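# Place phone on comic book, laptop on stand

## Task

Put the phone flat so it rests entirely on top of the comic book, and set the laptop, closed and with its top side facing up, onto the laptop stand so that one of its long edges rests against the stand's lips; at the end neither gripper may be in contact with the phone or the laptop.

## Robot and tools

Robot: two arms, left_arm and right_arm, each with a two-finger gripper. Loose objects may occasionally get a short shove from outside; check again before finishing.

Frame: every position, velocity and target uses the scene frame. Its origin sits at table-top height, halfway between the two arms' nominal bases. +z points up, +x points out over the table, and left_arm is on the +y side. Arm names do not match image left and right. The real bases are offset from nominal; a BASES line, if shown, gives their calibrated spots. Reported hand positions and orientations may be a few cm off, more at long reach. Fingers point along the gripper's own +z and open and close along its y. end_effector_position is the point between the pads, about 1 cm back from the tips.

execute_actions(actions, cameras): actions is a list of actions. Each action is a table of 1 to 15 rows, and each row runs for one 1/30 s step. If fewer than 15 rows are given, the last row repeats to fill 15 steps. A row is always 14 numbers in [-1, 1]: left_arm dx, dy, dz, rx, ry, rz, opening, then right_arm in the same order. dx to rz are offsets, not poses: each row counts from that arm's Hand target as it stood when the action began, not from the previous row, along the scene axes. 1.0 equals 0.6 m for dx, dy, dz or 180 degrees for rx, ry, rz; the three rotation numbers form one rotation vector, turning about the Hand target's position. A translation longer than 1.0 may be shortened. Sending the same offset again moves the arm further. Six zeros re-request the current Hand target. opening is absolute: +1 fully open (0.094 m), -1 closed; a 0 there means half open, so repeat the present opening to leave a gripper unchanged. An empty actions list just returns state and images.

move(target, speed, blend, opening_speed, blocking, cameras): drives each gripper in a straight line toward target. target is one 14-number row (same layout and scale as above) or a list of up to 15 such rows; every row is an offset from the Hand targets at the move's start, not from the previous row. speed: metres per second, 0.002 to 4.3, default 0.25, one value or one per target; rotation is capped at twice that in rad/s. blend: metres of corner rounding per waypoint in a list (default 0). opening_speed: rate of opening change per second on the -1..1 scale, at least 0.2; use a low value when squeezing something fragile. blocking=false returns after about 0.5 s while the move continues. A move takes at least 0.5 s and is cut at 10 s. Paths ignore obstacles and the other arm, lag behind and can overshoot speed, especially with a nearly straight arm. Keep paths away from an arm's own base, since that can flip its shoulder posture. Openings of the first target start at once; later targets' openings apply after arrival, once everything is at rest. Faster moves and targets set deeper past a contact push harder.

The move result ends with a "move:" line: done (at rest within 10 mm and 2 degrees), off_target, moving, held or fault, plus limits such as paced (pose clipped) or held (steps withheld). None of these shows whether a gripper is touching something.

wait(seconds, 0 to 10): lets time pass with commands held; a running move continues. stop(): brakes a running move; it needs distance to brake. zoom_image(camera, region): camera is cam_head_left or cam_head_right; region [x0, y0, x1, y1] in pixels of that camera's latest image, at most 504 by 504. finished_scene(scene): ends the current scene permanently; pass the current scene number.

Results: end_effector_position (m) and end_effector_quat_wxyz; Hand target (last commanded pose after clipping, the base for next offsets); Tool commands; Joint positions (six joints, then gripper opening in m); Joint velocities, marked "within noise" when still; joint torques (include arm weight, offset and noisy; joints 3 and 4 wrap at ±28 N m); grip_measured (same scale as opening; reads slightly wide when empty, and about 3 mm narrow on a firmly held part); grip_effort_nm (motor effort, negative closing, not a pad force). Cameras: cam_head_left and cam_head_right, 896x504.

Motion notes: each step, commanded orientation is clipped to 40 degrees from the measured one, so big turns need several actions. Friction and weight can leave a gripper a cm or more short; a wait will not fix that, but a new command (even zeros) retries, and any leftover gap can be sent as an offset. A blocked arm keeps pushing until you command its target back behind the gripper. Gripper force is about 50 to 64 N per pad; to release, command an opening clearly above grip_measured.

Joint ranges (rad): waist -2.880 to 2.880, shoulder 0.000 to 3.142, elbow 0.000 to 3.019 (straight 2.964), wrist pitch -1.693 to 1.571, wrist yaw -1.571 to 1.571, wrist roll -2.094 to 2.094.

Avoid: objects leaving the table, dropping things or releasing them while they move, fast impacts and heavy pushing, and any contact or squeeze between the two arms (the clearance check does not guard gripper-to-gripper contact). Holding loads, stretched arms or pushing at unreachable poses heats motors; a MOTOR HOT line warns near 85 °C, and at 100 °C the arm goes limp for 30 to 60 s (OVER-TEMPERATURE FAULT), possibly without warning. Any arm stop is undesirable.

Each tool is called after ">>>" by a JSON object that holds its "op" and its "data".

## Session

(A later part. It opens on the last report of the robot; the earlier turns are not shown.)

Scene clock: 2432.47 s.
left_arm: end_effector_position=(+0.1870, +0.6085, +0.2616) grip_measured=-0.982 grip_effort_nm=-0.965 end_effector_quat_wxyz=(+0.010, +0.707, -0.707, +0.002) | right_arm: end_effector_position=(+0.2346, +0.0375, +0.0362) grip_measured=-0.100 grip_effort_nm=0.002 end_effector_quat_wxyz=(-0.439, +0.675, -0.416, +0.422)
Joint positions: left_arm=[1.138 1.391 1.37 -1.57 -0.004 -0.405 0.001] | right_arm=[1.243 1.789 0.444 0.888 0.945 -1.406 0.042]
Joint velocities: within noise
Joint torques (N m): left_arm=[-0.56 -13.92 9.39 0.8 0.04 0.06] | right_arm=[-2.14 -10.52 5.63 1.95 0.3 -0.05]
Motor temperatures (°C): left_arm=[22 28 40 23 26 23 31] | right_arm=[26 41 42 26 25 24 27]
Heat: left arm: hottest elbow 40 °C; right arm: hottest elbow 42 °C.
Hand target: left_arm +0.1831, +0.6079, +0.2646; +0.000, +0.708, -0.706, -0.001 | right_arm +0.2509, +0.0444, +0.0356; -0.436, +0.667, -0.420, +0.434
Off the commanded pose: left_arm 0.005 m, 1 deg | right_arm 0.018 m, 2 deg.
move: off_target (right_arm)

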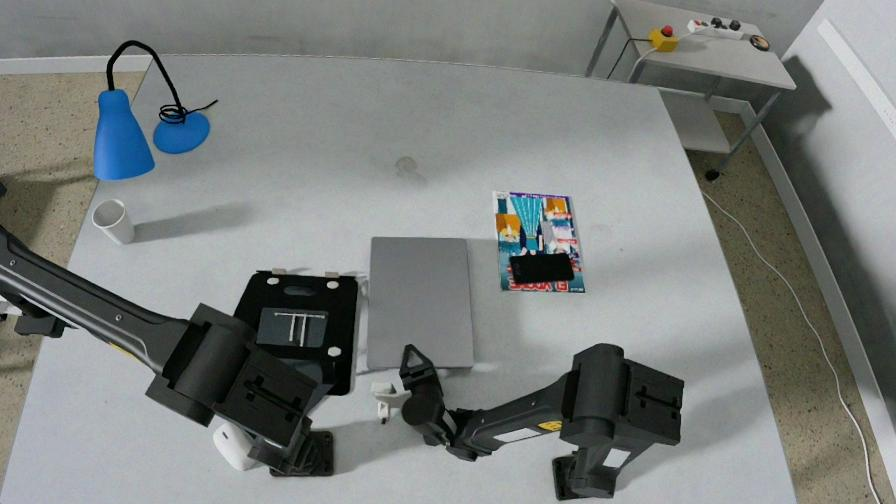

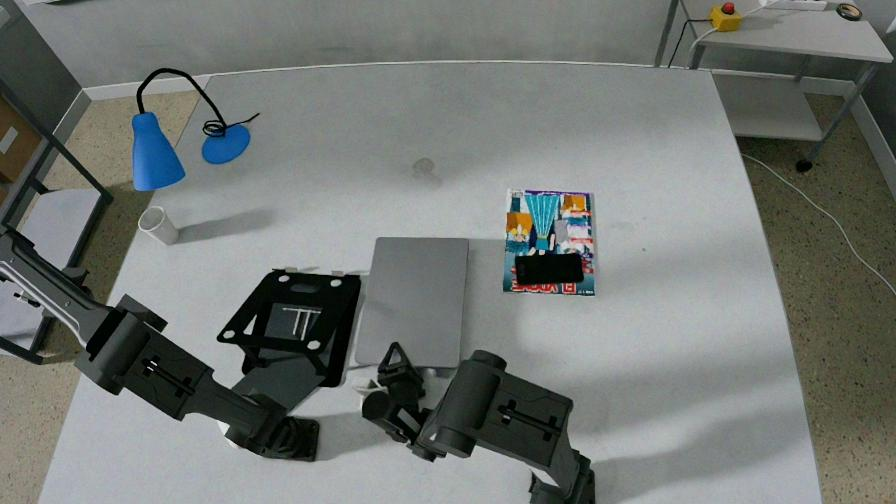

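>>> {"op": "move", "data": {"target": [0,0,0,0,0,0,-1,0.0,0.0,0.0,0.0,0,0,-0.95], "opening_speed": 0.4, "cameras": []}}

>>> {"op": "move", "data": {"target": [[0,0,0,0,0,0,-1,0.03,-0.02,0.25,0.0,-0.07,0.0,-0.95]], "speed": 0.12}}

Scene clock: 2437.20 s.
left_arm: end_effector_position=(+0.1870, +0.6085, +0.2616) grip_measured=-0.982 grip_effort_nm=-0.965 end_effector_quat_wxyz=(+0.010, +0.707, -0.707, +0.002) | right_arm: end_effector_position=(+0.2392, +0.0405, +0.0381) grip_measured=-0.594 grip_effort_nm=-1.038 end_effector_quat_wxyz=(-0.452, +0.660, -0.433, +0.415)
Joint positions: left_arm=[1.138 1.391 1.37 -1.57 -0.004 -0.405 0.001] | right_arm=[1.235 1.799 0.455 0.908 0.946 -1.372 0.019]
Joint velocities: within noise
Joint torques (N m): left_arm=[0.03 -14.15 9.44 0.59 0.11 0.05] | right_arm=[-1.08 -11.28 5.03 1.07 0.27 -0.29]
Motor temperatures (°C): left_arm=[22 28 40 23 26 23 31] | right_arm=[26 40 42 26 25 24 27]
Heat: left arm: hottest elbow 40 °C; right arm: hottest elbow 42 °C.
Hand target: left_arm +0.1831, +0.6079, +0.2646; +0.000, +0.708, -0.706, -0.001 | right_arm +0.2509, +0.0444, +0.0356; -0.436, +0.667, -0.420, +0.434
Off the commanded pose: left_arm 0.005 m, 1 deg | right_arm 0.013 m, 3 deg.
move: off_target (right_arm)
No camera images: "cameras" was empty.

Scene clock: 2439.37 s.
left_arm: end_effector_position=(+0.1870, +0.6085, +0.2616) grip_measured=-0.982 grip_effort_nm=-0.965 end_effector_quat_wxyz=(+0.010, +0.707, -0.707, +0.002) | right_arm: end_effector_position=(+0.2571, +0.0245, +0.1158) grip_measured=-0.656 grip_effort_nm=-1.043 end_effector_quat_wxyz=(-0.422, +0.678, -0.346, +0.492)
Joint positions: left_arm=[1.138 1.391 1.37 -1.57 -0.004 -0.405 0.001] | right_arm=[1.177 1.563 0.423 0.873 0.928 -1.745 0.016]
Joint velocities: within noise
Joint torques (N m): left_arm=[-0.5 -14.15 9.44 0.68 0.01 0.13] | right_arm=[-0.38 -19.6 7.23 3.67 1 -0.14]
Motor temperatures (°C): left_arm=[22 28 40 23 26 23 31] | right_arm=[26 40 42 26 25 24 27]
Heat: left arm: hottest elbow 40 °C; right arm: hottest elbow 42 °C.
Hand target: left_arm +0.1831, +0.6079, +0.2646; +0.000, +0.708, -0.706, -0.001 | right_arm +0.2688, +0.0325, +0.1856; -0.479, +0.616, -0.370, +0.504
Off the commanded pose: left_arm 0.005 m, 1 deg | right_arm 0.071 m, 10 deg.
move: off_target (right_arm)

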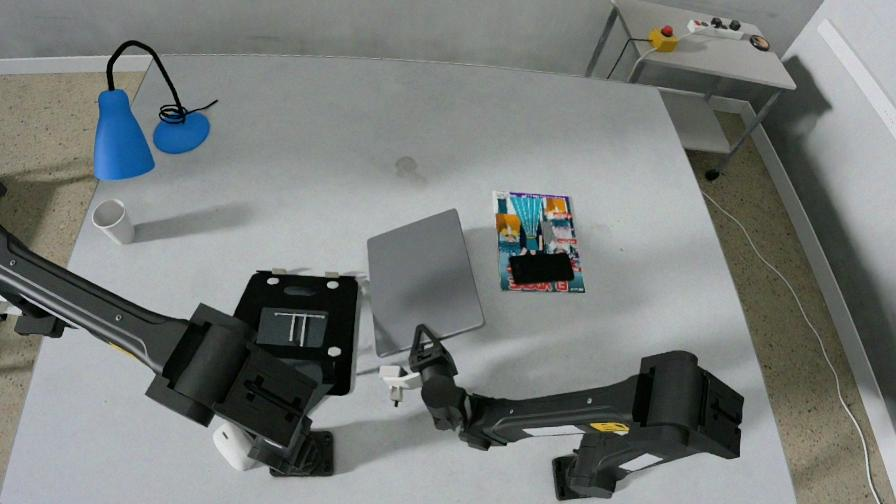

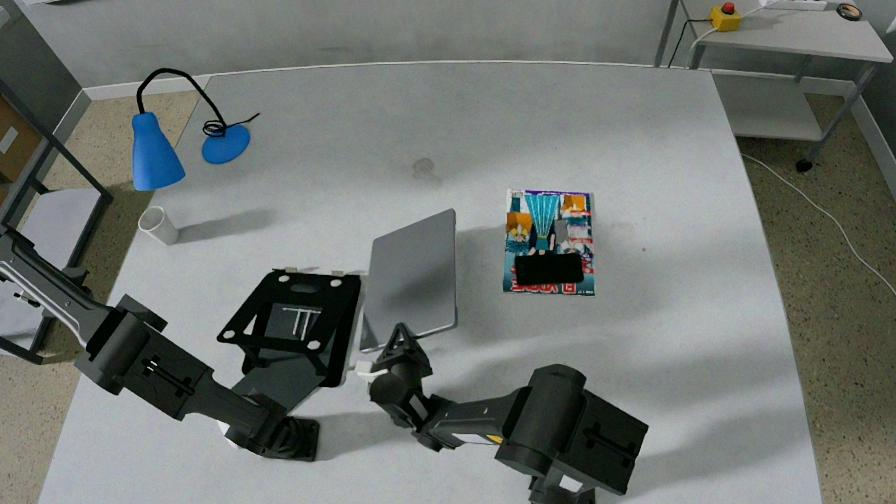

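>>> {"op": "move", "data": {"target": [[0,0,0,0,0,0,-1,0.1,-0.06,0.3,0.0,0,0.0,-0.95],[0,0,0,0,0,0,-1,0.1,-0.06,0.33,0.177,0.196,0.392,-0.95]], "speed": [0.2,0.3]}}

Scene clock: 2452.13 s.
left_arm: end_effector_position=(+0.1870, +0.6085, +0.2616) grip_measured=-0.982 grip_effort_nm=-0.965 end_effector_quat_wxyz=(+0.010, +0.707, -0.707, +0.002) | right_arm: end_effector_position=(+0.2881, -0.0220, +0.2572) grip_measured=-0.658 grip_effort_nm=-1.038 end_effector_quat_wxyz=(-0.601, +0.680, -0.328, -0.261)
Joint positions: left_arm=[1.138 1.391 1.37 -1.57 -0.004 -0.405 0.001] | right_arm=[0.358 1.167 0.621 0.197 -1.144 -1.032 0.016]
Joint velocities: within noise
Joint torques (N m): left_arm=[-1.26 -14.04 9.51 0.66 0.01 0.06] | right_arm=[0.15 -13.8 20.66 4.56 -1.1 -0.3]
Motor temperatures (°C): left_arm=[22 28 40 23 26 23 31] | right_arm=[26 42 47 26 27 24 28]
Heat: left arm: hottest elbow 40 °C; right arm: hottest elbow 47 °C.
Hand target: left_arm +0.1831, +0.6079, +0.2646; +0.000, +0.708, -0.706, -0.001 | right_arm +0.3288, -0.0035, +0.3835; -0.688, +0.681, -0.189, -0.164
Off the commanded pose: left_arm 0.005 m, 1 deg | right_arm 0.134 m, 22 deg.
move: off_target (right_arm)

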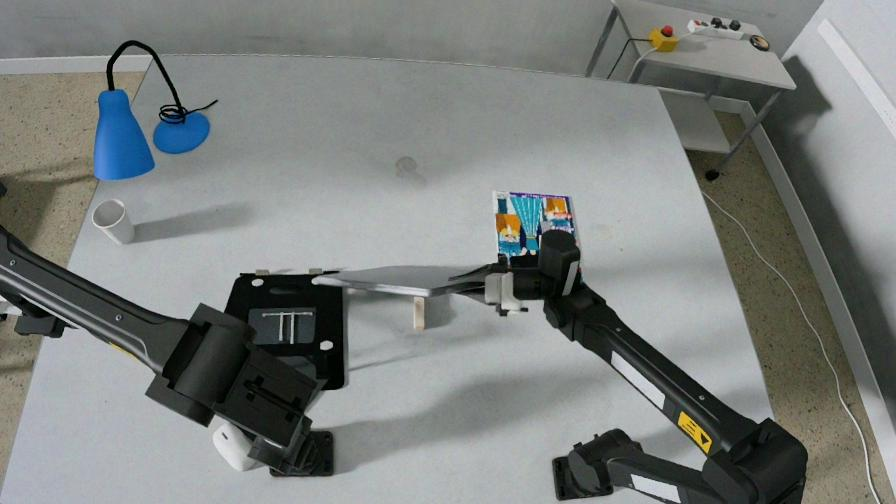

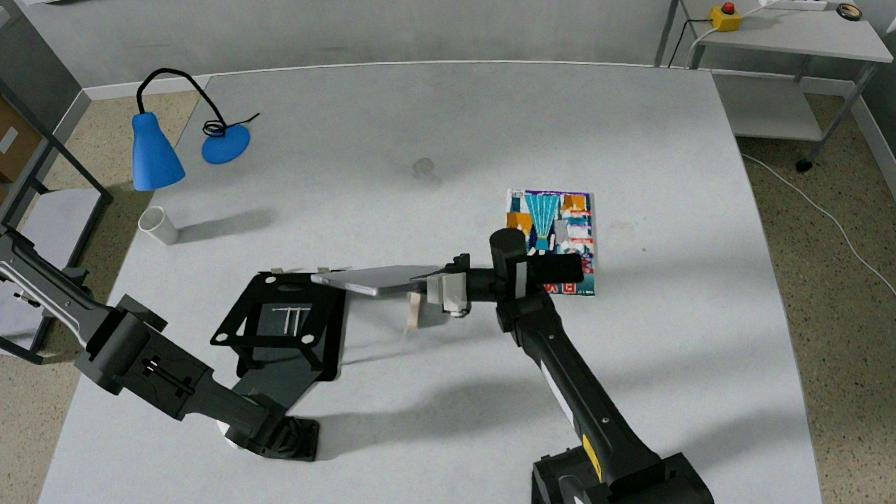

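>>> {"op": "move", "data": {"target": [[0,0,0,0,0,0,-1,0.02,0.0,0.06,0.045,-0.11,0.0,-0.95],[0,0,0,0,0,0,-1,-0.05,0.24,0.06,0.045,-0.11,0.0,-0.95]], "speed": [0.2,0.15]}}

>>> {"op": "zoom_image", "data": {"camera": "cam_head_left", "region": [180, 210, 420, 390]}}

>>> {"op": "zoom_image", "data": {"camera": "cam_head_right", "region": [180, 210, 420, 390]}}

Scene clock: 2459.90 s.
left_arm: end_effector_position=(+0.1870, +0.6085, +0.2616) grip_measured=-0.982 grip_effort_nm=-0.965 end_effector_quat_wxyz=(+0.010, +0.707, -0.707, +0.002) | right_arm: end_effector_position=(+0.2640, +0.1000, +0.2565) grip_measured=-0.657 grip_effort_nm=-1.038 end_effector_quat_wxyz=(+0.655, -0.706, +0.215, +0.162)
Joint positions: left_arm=[1.138 1.391 1.37 -1.57 -0.004 -0.405 0.001] | right_arm=[0.694 1.321 0.667 0.524 -0.815 -1.128 0.016]
Joint velocities: within noise
Joint torques (N m): left_arm=[-0.26 -14.62 9.33 0.68 0.01 0.07] | right_arm=[1.03 -17.85 22.05 4.25 -0.37 -0.76]
Motor temperatures (°C): left_arm=[22 28 40 23 26 23 31] | right_arm=[26 41 56 27 27 25 28]
Heat: left arm: hottest elbow 40 °C; right arm: hottest elbow 56 °C.
Hand target: left_arm +0.1831, +0.6079, +0.2646; +0.000, +0.708, -0.706, -0.001 | right_arm +0.2988, +0.1405, +0.4196; +0.757, -0.649, +0.056, +0.057
Off the commanded pose: left_arm 0.005 m, 1 deg | right_arm 0.171 m, 26 deg.
move: off_target (right_arm)

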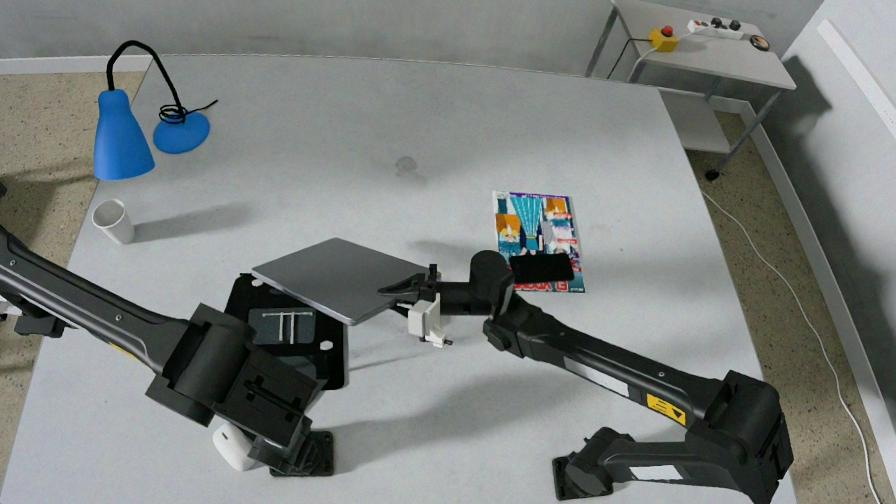

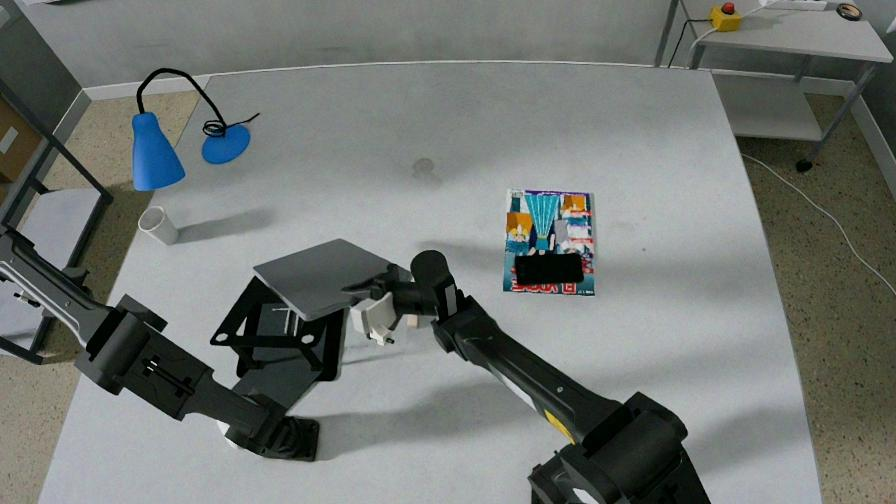

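Scaled by 2.100.

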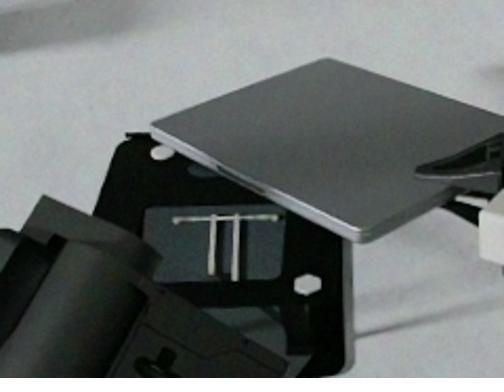

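Scaled by 2.100.

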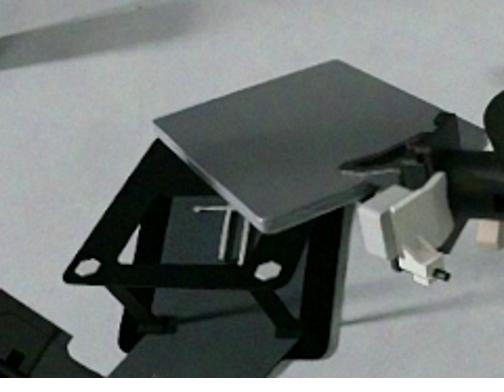

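>>> {"op": "move", "data": {"target": [0,0,0,0,0,0,-1,-0.0,0.03,0.0,0.072,0.0,0.119,-0.95], "speed": 0.2}}

>>> {"op": "zoom_image", "data": {"camera": "cam_head_left", "region": [180, 210, 420, 390]}}

>>> {"op": "zoom_image", "data": {"camera": "cam_head_right", "region": [180, 210, 420, 390]}}

Scene clock: 2469.30 s.
left_arm: end_effector_position=(+0.1870, +0.6085, +0.2616) grip_measured=-0.982 grip_effort_nm=-0.960 end_effector_quat_wxyz=(+0.010, +0.707, -0.707, +0.002) | right_arm: end_effector_position=(+0.2789, +0.1434, +0.2882) grip_measured=-0.658 grip_effort_nm=-1.038 end_effector_quat_wxyz=(+0.712, -0.618, +0.082, +0.322)
Joint positions: left_arm=[1.138 1.391 1.37 -1.57 -0.004 -0.405 0.001] | right_arm=[0.683 1.708 0.871 1.37 -1.119 -0.527 0.016]
Joint velocities: within noise
Joint torques (N m): left_arm=[-1.44 -14.39 9.43 0.69 0.05 0.07] | right_arm=[0.32 -23 18.03 4.64 1.52 -0.58]
Motor temperatures (°C): left_arm=[22 28 40 23 26 23 31] | right_arm=[26 41 61 27 26 25 29]
Heat: left arm: hottest elbow 40 °C; right arm: hottest elbow 61 °C.
Hand target: left_arm +0.1831, +0.6079, +0.2646; +0.000, +0.708, -0.706, -0.001 | right_arm +0.2989, +0.1583, +0.4197; +0.801, -0.559, -0.072, +0.202
Off the commanded pose: left_arm 0.005 m, 1 deg | right_arm 0.134 m, 25 deg.
move: off_target (right_arm)

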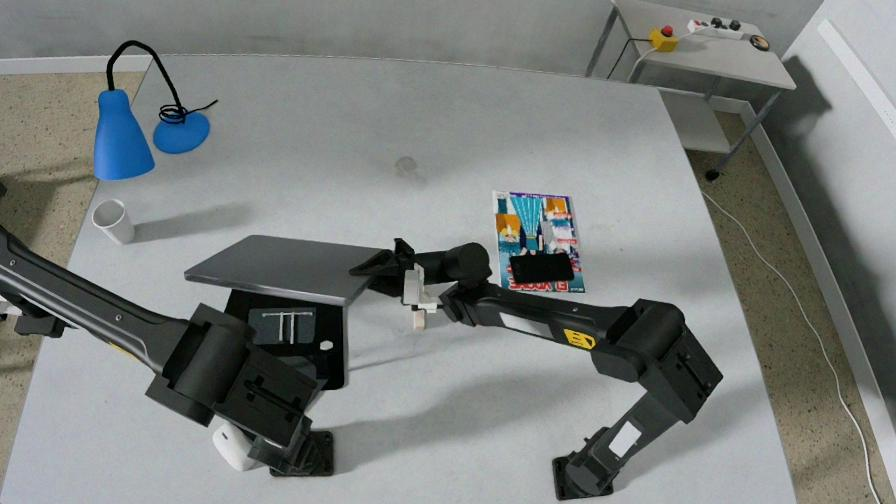

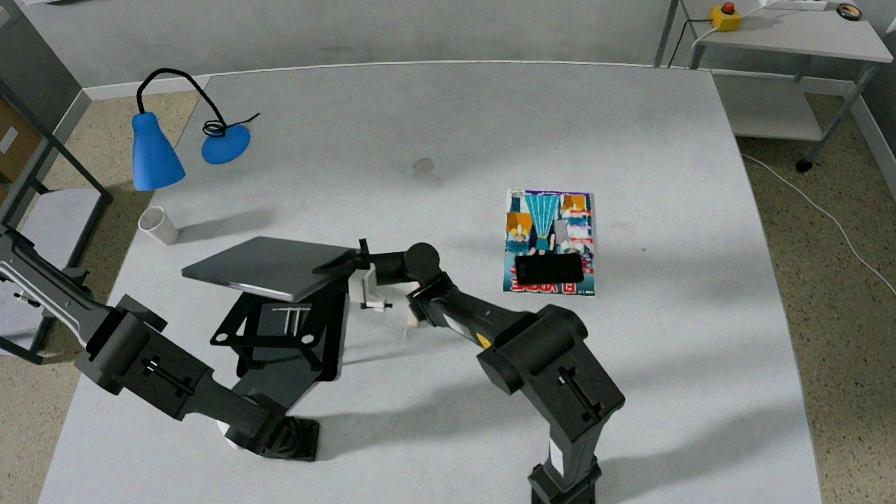

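Scaled by 2.100.

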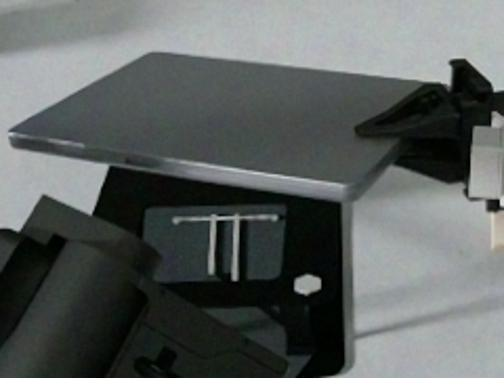

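Scaled by 2.100.

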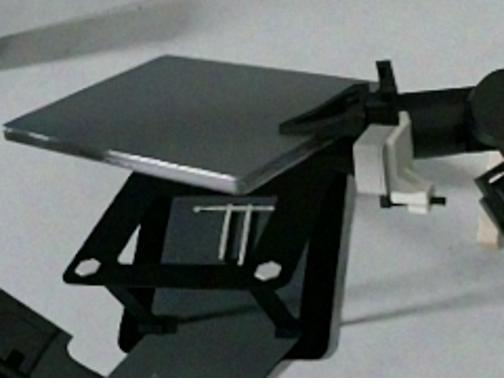

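>>> {"op": "move", "data": {"target": [[0,0,0,0,0,0,-1,-0.07,-0.06,0.0,0.02,0.0,0.038,-0.95],[0,0,0,0,0,0,-1,-0.07,-0.06,-0.1,0.02,0.0,0.038,-0.95]], "speed": 0.15}}

>>> {"op": "zoom_image", "data": {"camera": "cam_head_left", "region": [180, 210, 420, 390]}}

>>> {"op": "zoom_image", "data": {"camera": "cam_head_right", "region": [180, 210, 420, 390]}}

Scene clock: 2478.60 s.
left_arm: end_effector_position=(+0.1870, +0.6085, +0.2616) grip_measured=-0.982 grip_effort_nm=-0.965 end_effector_quat_wxyz=(+0.010, +0.707, -0.707, +0.002) | right_arm: end_effector_position=(+0.2555, +0.1307, +0.2823) grip_measured=-0.657 grip_effort_nm=-1.038 end_effector_quat_wxyz=(+0.710, -0.627, +0.031, +0.319)
Joint positions: left_arm=[1.138 1.391 1.37 -1.57 -0.004 -0.405 0.001] | right_arm=[0.683 1.708 0.835 1.484 -1.193 -0.522 0.016]
Joint velocities: within noise
Joint torques (N m): left_arm=[-0.62 -14.68 9.46 0.54 0.1 0.1] | right_arm=[-0.09 -22.53 9.51 4.11 1.75 -0.81]
Motor temperatures (°C): left_arm=[22 28 40 23 26 23 31] | right_arm=[26 43 60 27 28 25 29]
Heat: left arm: hottest elbow 40 °C; right arm: hottest elbow 60 °C.
Hand target: left_arm +0.1831, +0.6079, +0.2646; +0.000, +0.708, -0.706, -0.001 | right_arm +0.2569, +0.1223, +0.3596; +0.805, -0.528, -0.111, +0.247
Off the commanded pose: left_arm 0.005 m, 1 deg | right_arm 0.078 m, 24 deg.
joint sent to its limit (right arm) — joint 4 (wrist pitch), upper limit. The joint targets are off in position and orientation.
move: off_target (right_arm)

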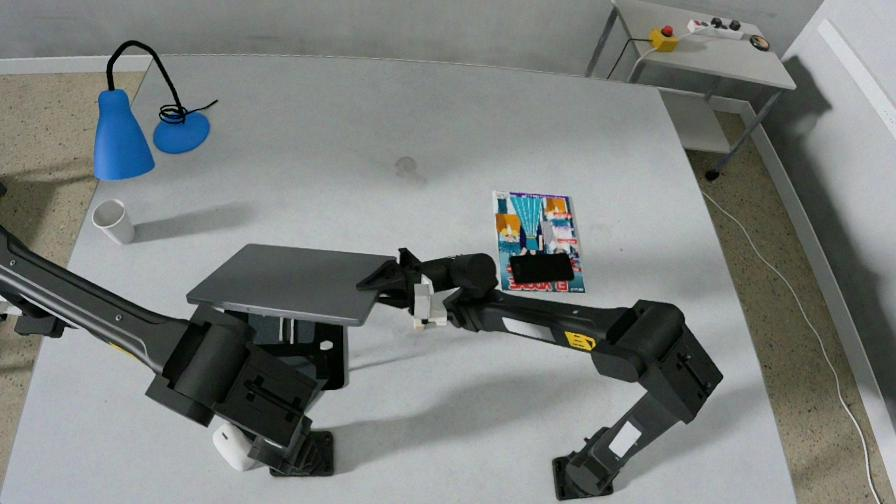

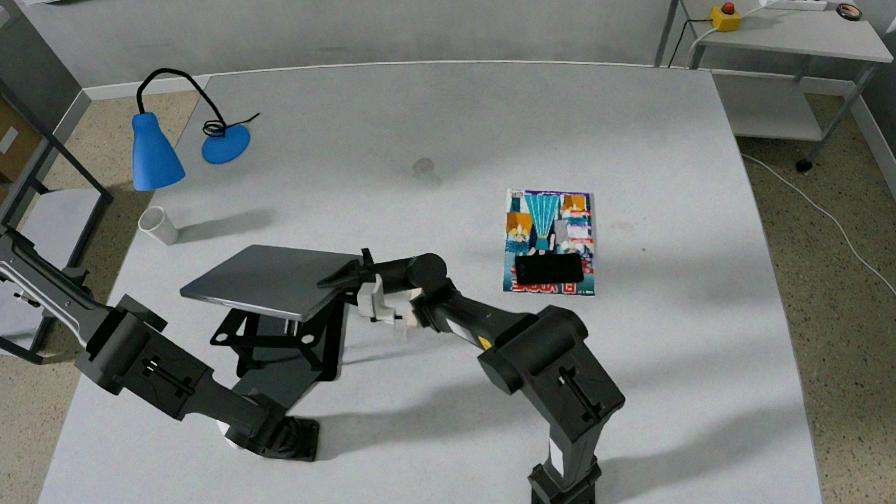

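Scaled by 2.100.

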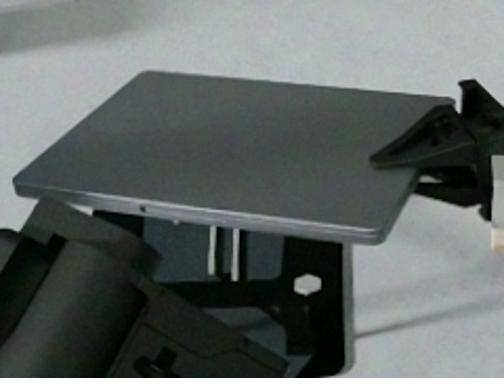

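Scaled by 2.100.

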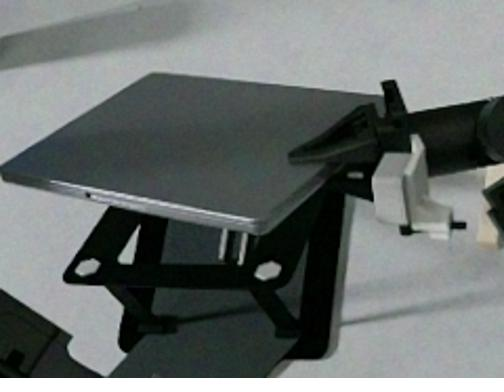

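>>> {"op": "move", "data": {"target": [[0,0,0,0,0,0,-1,-0.03,-0.04,-0.14,0.015,0.0,0.035,-0.95]], "speed": 0.15}}

>>> {"op": "zoom_image", "data": {"camera": "cam_head_left", "region": [180, 210, 420, 390]}}

>>> {"op": "zoom_image", "data": {"camera": "cam_head_right", "region": [180, 210, 420, 390]}}

Scene clock: 2483.53 s.
left_arm: end_effector_position=(+0.1870, +0.6085, +0.2616) grip_measured=-0.982 grip_effort_nm=-0.965 end_effector_quat_wxyz=(+0.010, +0.707, -0.707, +0.002) | right_arm: end_effector_position=(+0.2277, +0.1004, +0.2135) grip_measured=-0.657 grip_effort_nm=-1.038 end_effector_quat_wxyz=(+0.671, -0.668, +0.009, +0.322)
Joint positions: left_arm=[1.138 1.391 1.37 -1.57 -0.004 -0.405 0.001] | right_arm=[0.655 1.745 0.708 1.487 -1.32 -0.671 0.016]
Joint velocities: within noise
Joint torques (N m): left_arm=[-0.73 -13.74 9.57 0.55 0.09 0.06] | right_arm=[-0.5 -21.07 8.1 4.14 1.32 -0.77]
Motor temperatures (°C): left_arm=[22 28 40 23 26 23 31] | right_arm=[26 44 59 27 29 25 29]
Heat: left arm: hottest elbow 40 °C; right arm: hottest elbow 59 °C.
Hand target: left_arm +0.1831, +0.6079, +0.2646; +0.000, +0.708, -0.706, -0.001 | right_arm +0.2388, +0.0984, +0.2756; +0.802, -0.502, -0.146, +0.289
Off the commanded pose: left_arm 0.005 m, 1 deg | right_arm 0.063 m, 30 deg.
joint sent to its limit (right arm) — joint 4 (wrist pitch), upper limit. The joint targets are off in position and orientation.
move: off_target (right_arm)

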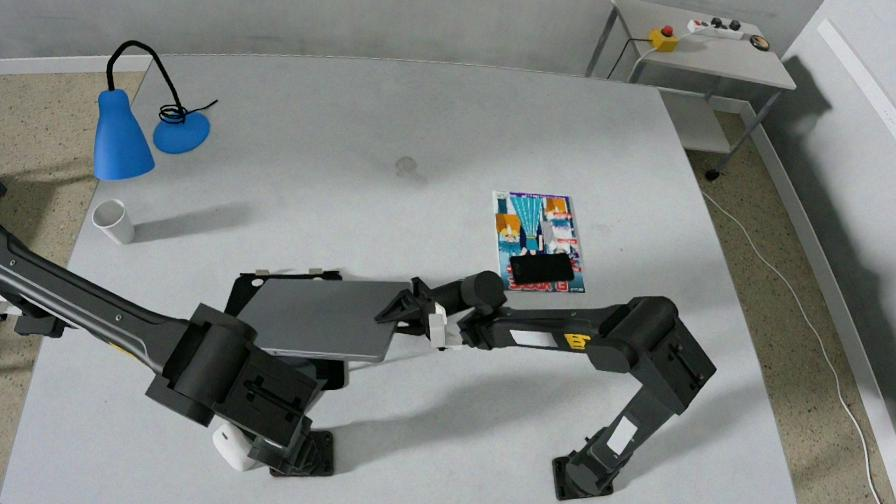

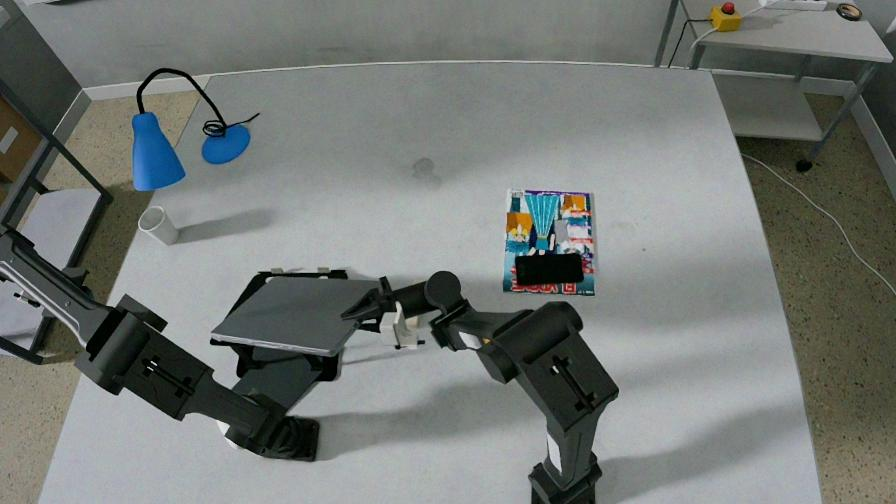

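Scaled by 2.100.

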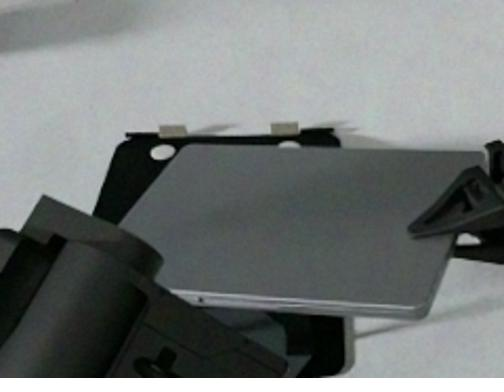

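Scaled by 2.100.

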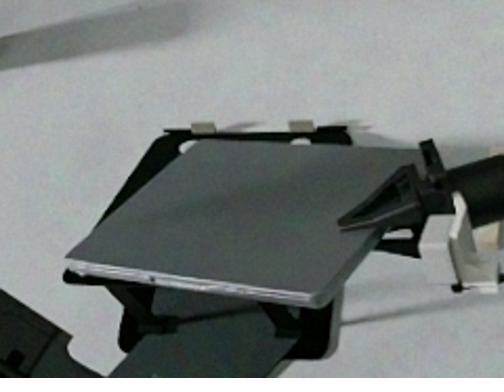

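>>> {"op": "move", "data": {"target": [[0,0,0,0,0,0,-1,0.0,0.14,0.04,0.0,0.0,0.0,-0.95]], "speed": 0.12}}

>>> {"op": "zoom_image", "data": {"camera": "cam_head_left", "region": [180, 210, 420, 390]}}

>>> {"op": "zoom_image", "data": {"camera": "cam_head_right", "region": [180, 210, 420, 390]}}

Scene clock: 2489.23 s.
left_arm: end_effector_position=(+0.1870, +0.6085, +0.2616) grip_measured=-0.982 grip_effort_nm=-0.965 end_effector_quat_wxyz=(+0.010, +0.707, -0.707, +0.002) | right_arm: end_effector_position=(+0.2181, +0.1553, +0.2025) grip_measured=-0.657 grip_effort_nm=-1.038 end_effector_quat_wxyz=(+0.676, -0.651, +0.024, +0.345)
Joint positions: left_arm=[1.138 1.391 1.37 -1.57 -0.004 -0.405 0.001] | right_arm=[0.768 1.841 0.789 1.487 -1.201 -0.655 0.016]
Joint velocities: within noise
Joint torques (N m): left_arm=[-0.56 -14.45 9.72 0.7 0.07 0.1] | right_arm=[1.08 -23 14.34 4.23 1.29 -0.61]
Motor temperatures (°C): left_arm=[22 28 40 23 26 23 31] | right_arm=[26 44 58 27 29 25 29]
Heat: left arm: hottest elbow 40 °C; right arm: hottest elbow 58 °C.
Hand target: left_arm +0.1831, +0.6079, +0.2646; +0.000, +0.708, -0.706, -0.001 | right_arm +0.2389, +0.1824, +0.2997; +0.802, -0.502, -0.146, +0.289
Off the commanded pose: left_arm 0.005 m, 1 deg | right_arm 0.103 m, 30 deg.
joint sent to its limit (right arm) — joint 4 (wrist pitch), upper limit. The joint targets are off in position and orientation.
move: off_target (right_arm)

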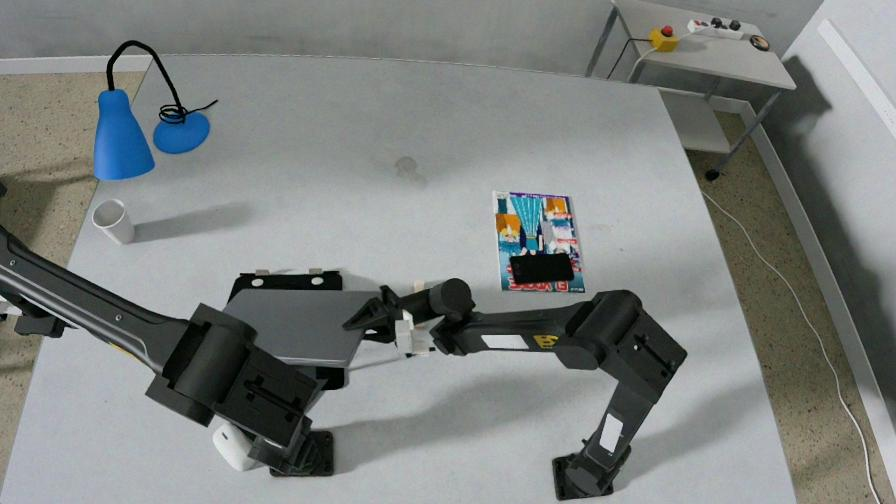

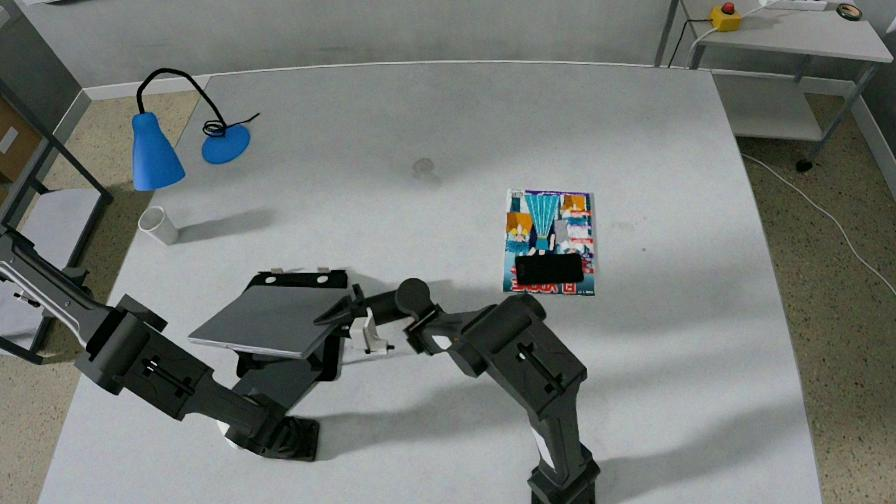

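Scaled by 2.100.

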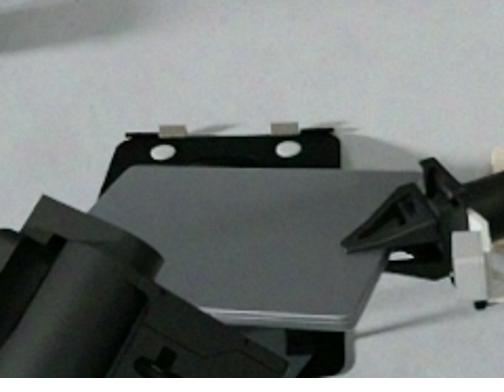

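Scaled by 2.100.

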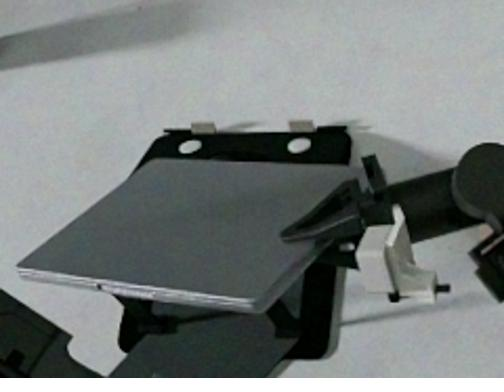

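>>> {"op": "move", "data": {"target": [[0,0,0,0,0,0,-1,0.05,0.0,-0.04,0.0,0.0,0.0,-0.95]], "speed": 0.12}}

>>> {"op": "zoom_image", "data": {"camera": "cam_head_left", "region": [180, 210, 420, 390]}}

>>> {"op": "zoom_image", "data": {"camera": "cam_head_right", "region": [180, 210, 420, 390]}}

Scene clock: 2496.33 s.
left_arm: end_effector_position=(+0.1870, +0.6085, +0.2616) grip_measured=-0.982 grip_effort_nm=-0.965 end_effector_quat_wxyz=(+0.010, +0.707, -0.707, +0.002) | right_arm: end_effector_position=(+0.2402, +0.1627, +0.1849) grip_measured=-0.657 grip_effort_nm=-1.038 end_effector_quat_wxyz=(+0.673, -0.657, +0.017, +0.340)
Joint positions: left_arm=[1.138 1.391 1.37 -1.57 -0.004 -0.405 0.001] | right_arm=[0.745 1.913 0.852 1.487 -1.234 -0.673 0.016]
Joint velocities: within noise
Joint torques (N m): left_arm=[-0.79 -14.15 9.43 0.59 0.06 0.09] | right_arm=[-0.15 -23.18 13.67 4.21 0.98 -0.56]
Motor temperatures (°C): left_arm=[22 28 40 23 26 23 31] | right_arm=[26 44 60 27 29 25 29]
Heat: left arm: hottest elbow 40 °C; right arm: hottest elbow 60 °C.
Hand target: left_arm +0.1831, +0.6079, +0.2646; +0.000, +0.708, -0.706, -0.001 | right_arm +0.2688, +0.1824, +0.2757; +0.802, -0.502, -0.146, +0.289
Off the commanded pose: left_arm 0.005 m, 1 deg | right_arm 0.097 m, 30 deg.
joint sent to its limit (right arm) — joint 4 (wrist pitch), upper limit. The joint targets are off in position and orientation.
move: off_target (right_arm)

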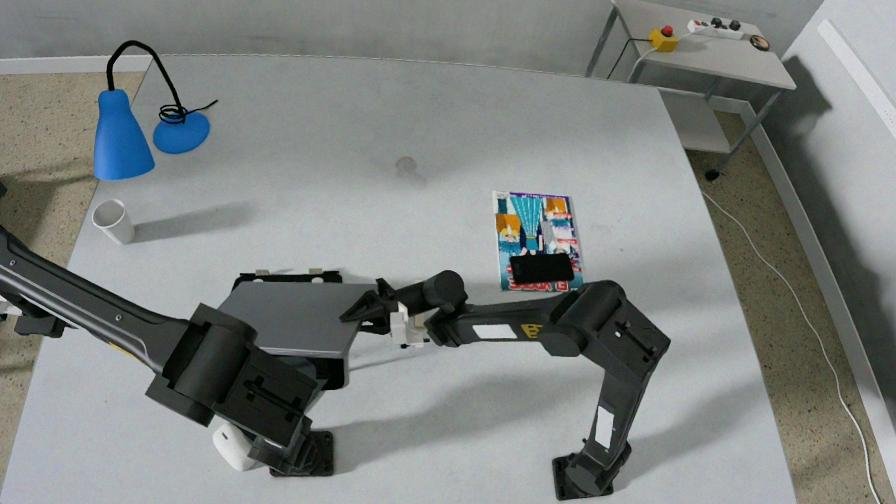

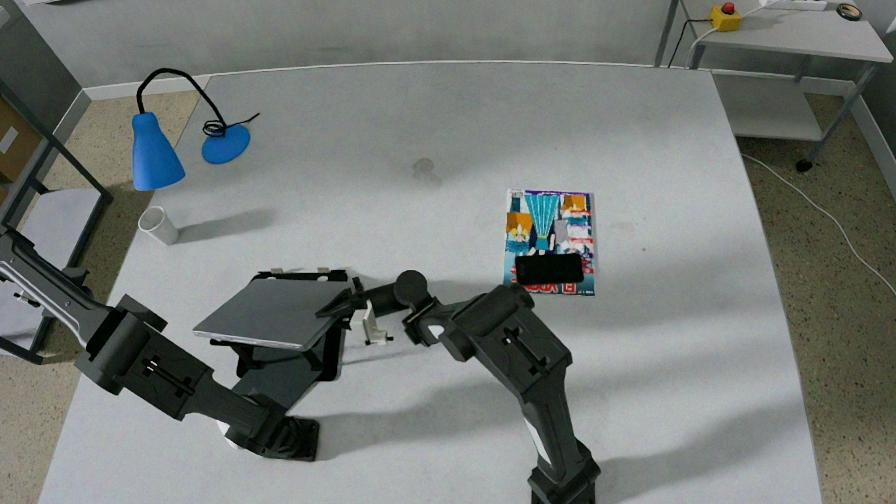

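Scaled by 2.100.

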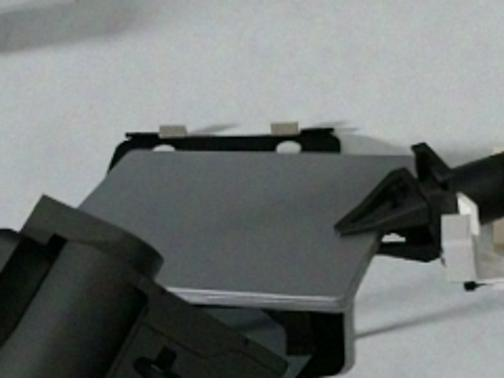

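Scaled by 2.100.

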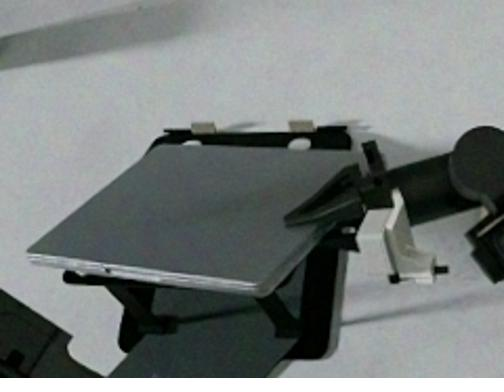

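>>> {"op": "move", "data": {"target": [[0,0,0,0,0,0,-1,0.015,0.0,-0.07,0.0,0.0,0.03,-0.95]], "speed": 0.12}}

>>> {"op": "zoom_image", "data": {"camera": "cam_head_left", "region": [180, 210, 420, 390]}}

>>> {"op": "zoom_image", "data": {"camera": "cam_head_right", "region": [180, 210, 420, 390]}}

Scene clock: 2501.00 s.
left_arm: end_effector_position=(+0.1870, +0.6085, +0.2616) grip_measured=-0.982 grip_effort_nm=-0.969 end_effector_quat_wxyz=(+0.010, +0.707, -0.707, +0.002) | right_arm: end_effector_position=(+0.2536, +0.1657, +0.1675) grip_measured=-0.657 grip_effort_nm=-1.038 end_effector_quat_wxyz=(+0.664, -0.667, -0.020, +0.337)
Joint positions: left_arm=[1.138 1.391 1.37 -1.57 -0.004 -0.405 0.001] | right_arm=[0.724 1.982 0.92 1.509 -1.318 -0.696 0.016]
Joint velocities: within noise
Joint torques (N m): left_arm=[-0.62 -13.45 9.54 0.73 0.06 0.03] | right_arm=[-0.09 -22.83 12.22 3.4 0.69 -0.5]
Motor temperatures (°C): left_arm=[22 28 40 23 26 23 31] | right_arm=[26 44 60 27 28 25 29]
Heat: left arm: hottest elbow 40 °C; right arm: hottest elbow 60 °C.
Hand target: left_arm +0.1831, +0.6079, +0.2646; +0.000, +0.708, -0.706, -0.001 | right_arm +0.2779, +0.1824, +0.2336; +0.787, -0.495, -0.169, +0.326
Off the commanded pose: left_arm 0.005 m, 1 deg | right_arm 0.072 m, 30 deg.
joint sent to its limit (right arm) — joint 4 (wrist pitch), upper limit. The joint targets are off in position and orientation.
move: off_target (right_arm)

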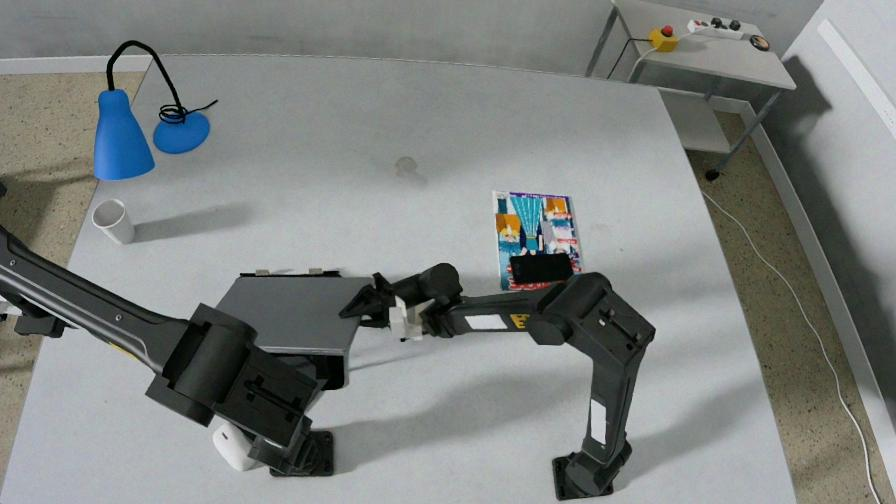

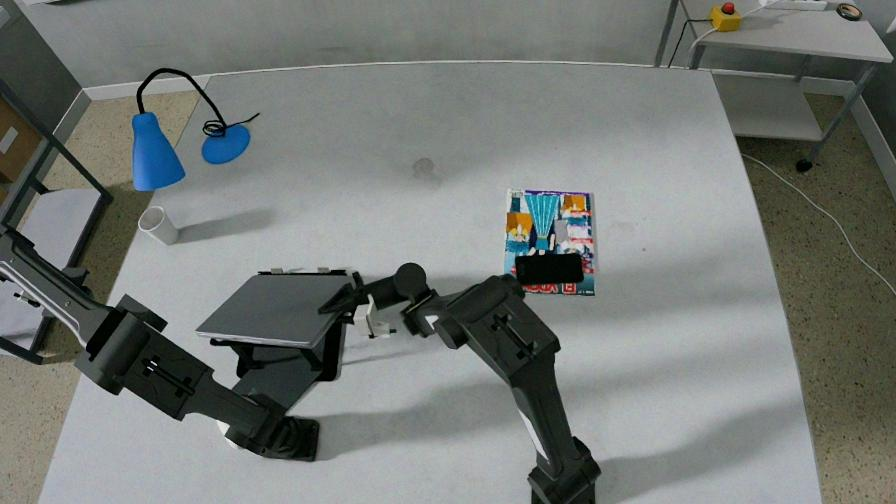

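Scaled by 2.100.

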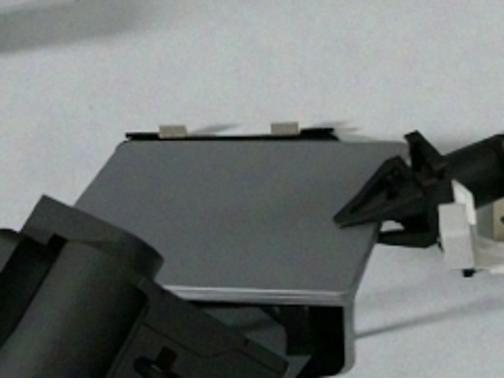

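Scaled by 2.100.

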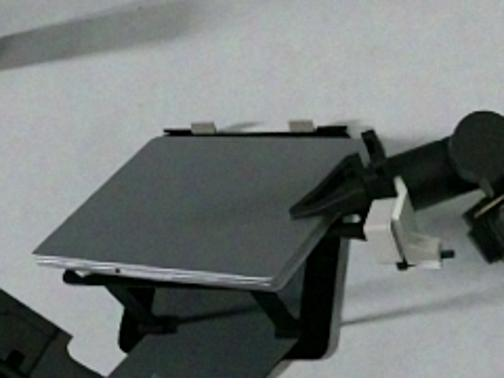

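>>> {"op": "move", "data": {"target": [[0,0,0,0,0,0,-1,0.01,0.0,-0.06,0.0,0.0,0.0,-0.95]], "speed": 0.12}}

>>> {"op": "zoom_image", "data": {"camera": "cam_head_left", "region": [180, 210, 420, 390]}}

>>> {"op": "zoom_image", "data": {"camera": "cam_head_right", "region": [180, 210, 420, 390]}}

Scene clock: 2505.13 s.
left_arm: end_effector_position=(+0.1870, +0.6085, +0.2616) grip_measured=-0.982 grip_effort_nm=-0.965 end_effector_quat_wxyz=(+0.010, +0.707, -0.707, +0.002) | right_arm: end_effector_position=(+0.2670, +0.1686, +0.1475) grip_measured=-0.658 grip_effort_nm=-1.033 end_effector_quat_wxyz=(+0.671, -0.669, -0.031, +0.319)
Joint positions: left_arm=[1.138 1.391 1.37 -1.57 -0.004 -0.405 0.001] | right_arm=[0.711 2.041 0.953 1.519 -1.323 -0.755 0.016]
Joint velocities: within noise
Joint torques (N m): left_arm=[-1.14 -14.15 9.35 0.7 0.07 0.06] | right_arm=[0.21 -22.12 10.51 3.04 0.11 -0.44]
Motor temperatures (°C): left_arm=[22 28 40 23 26 23 31] | right_arm=[26 44 59 27 28 25 29]
Heat: left arm: hottest elbow 40 °C; right arm: hottest elbow 59 °C.
Hand target: left_arm +0.1831, +0.6079, +0.2646; +0.000, +0.708, -0.706, -0.001 | right_arm +0.2840, +0.1824, +0.1976; +0.788, -0.495, -0.169, +0.326
Off the commanded pose: left_arm 0.005 m, 1 deg | right_arm 0.055 m, 29 deg.
joint sent to its limit (right arm) — joint 4 (wrist pitch), upper limit. The joint targets are off in position and orientation.
move: off_target (right_arm)

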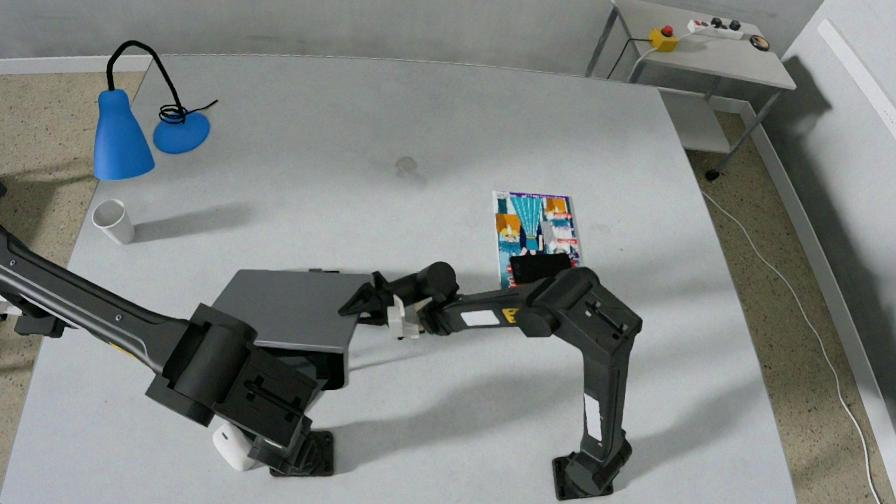

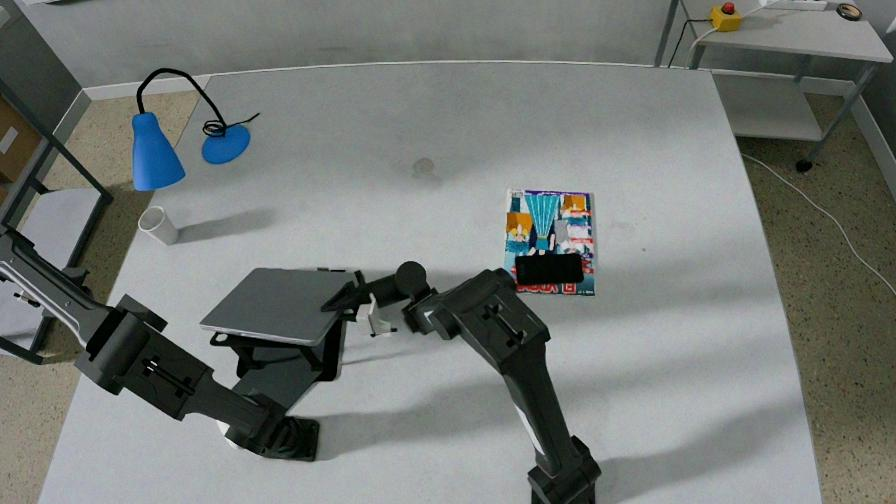

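Scaled by 2.100.

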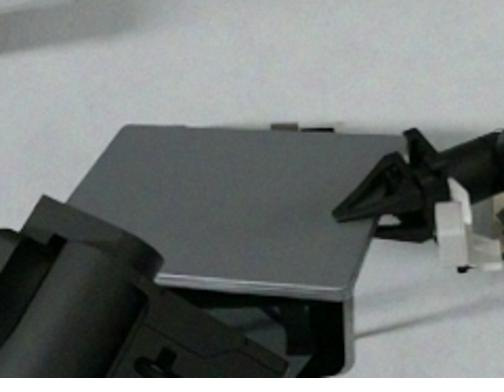

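Scaled by 2.100.

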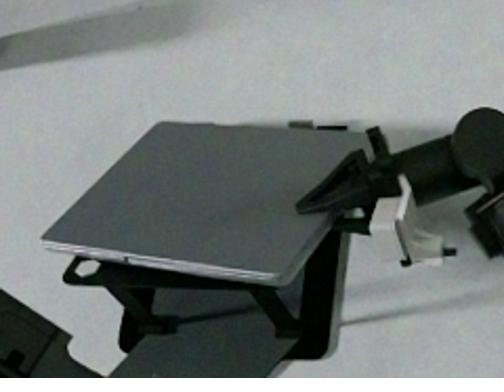

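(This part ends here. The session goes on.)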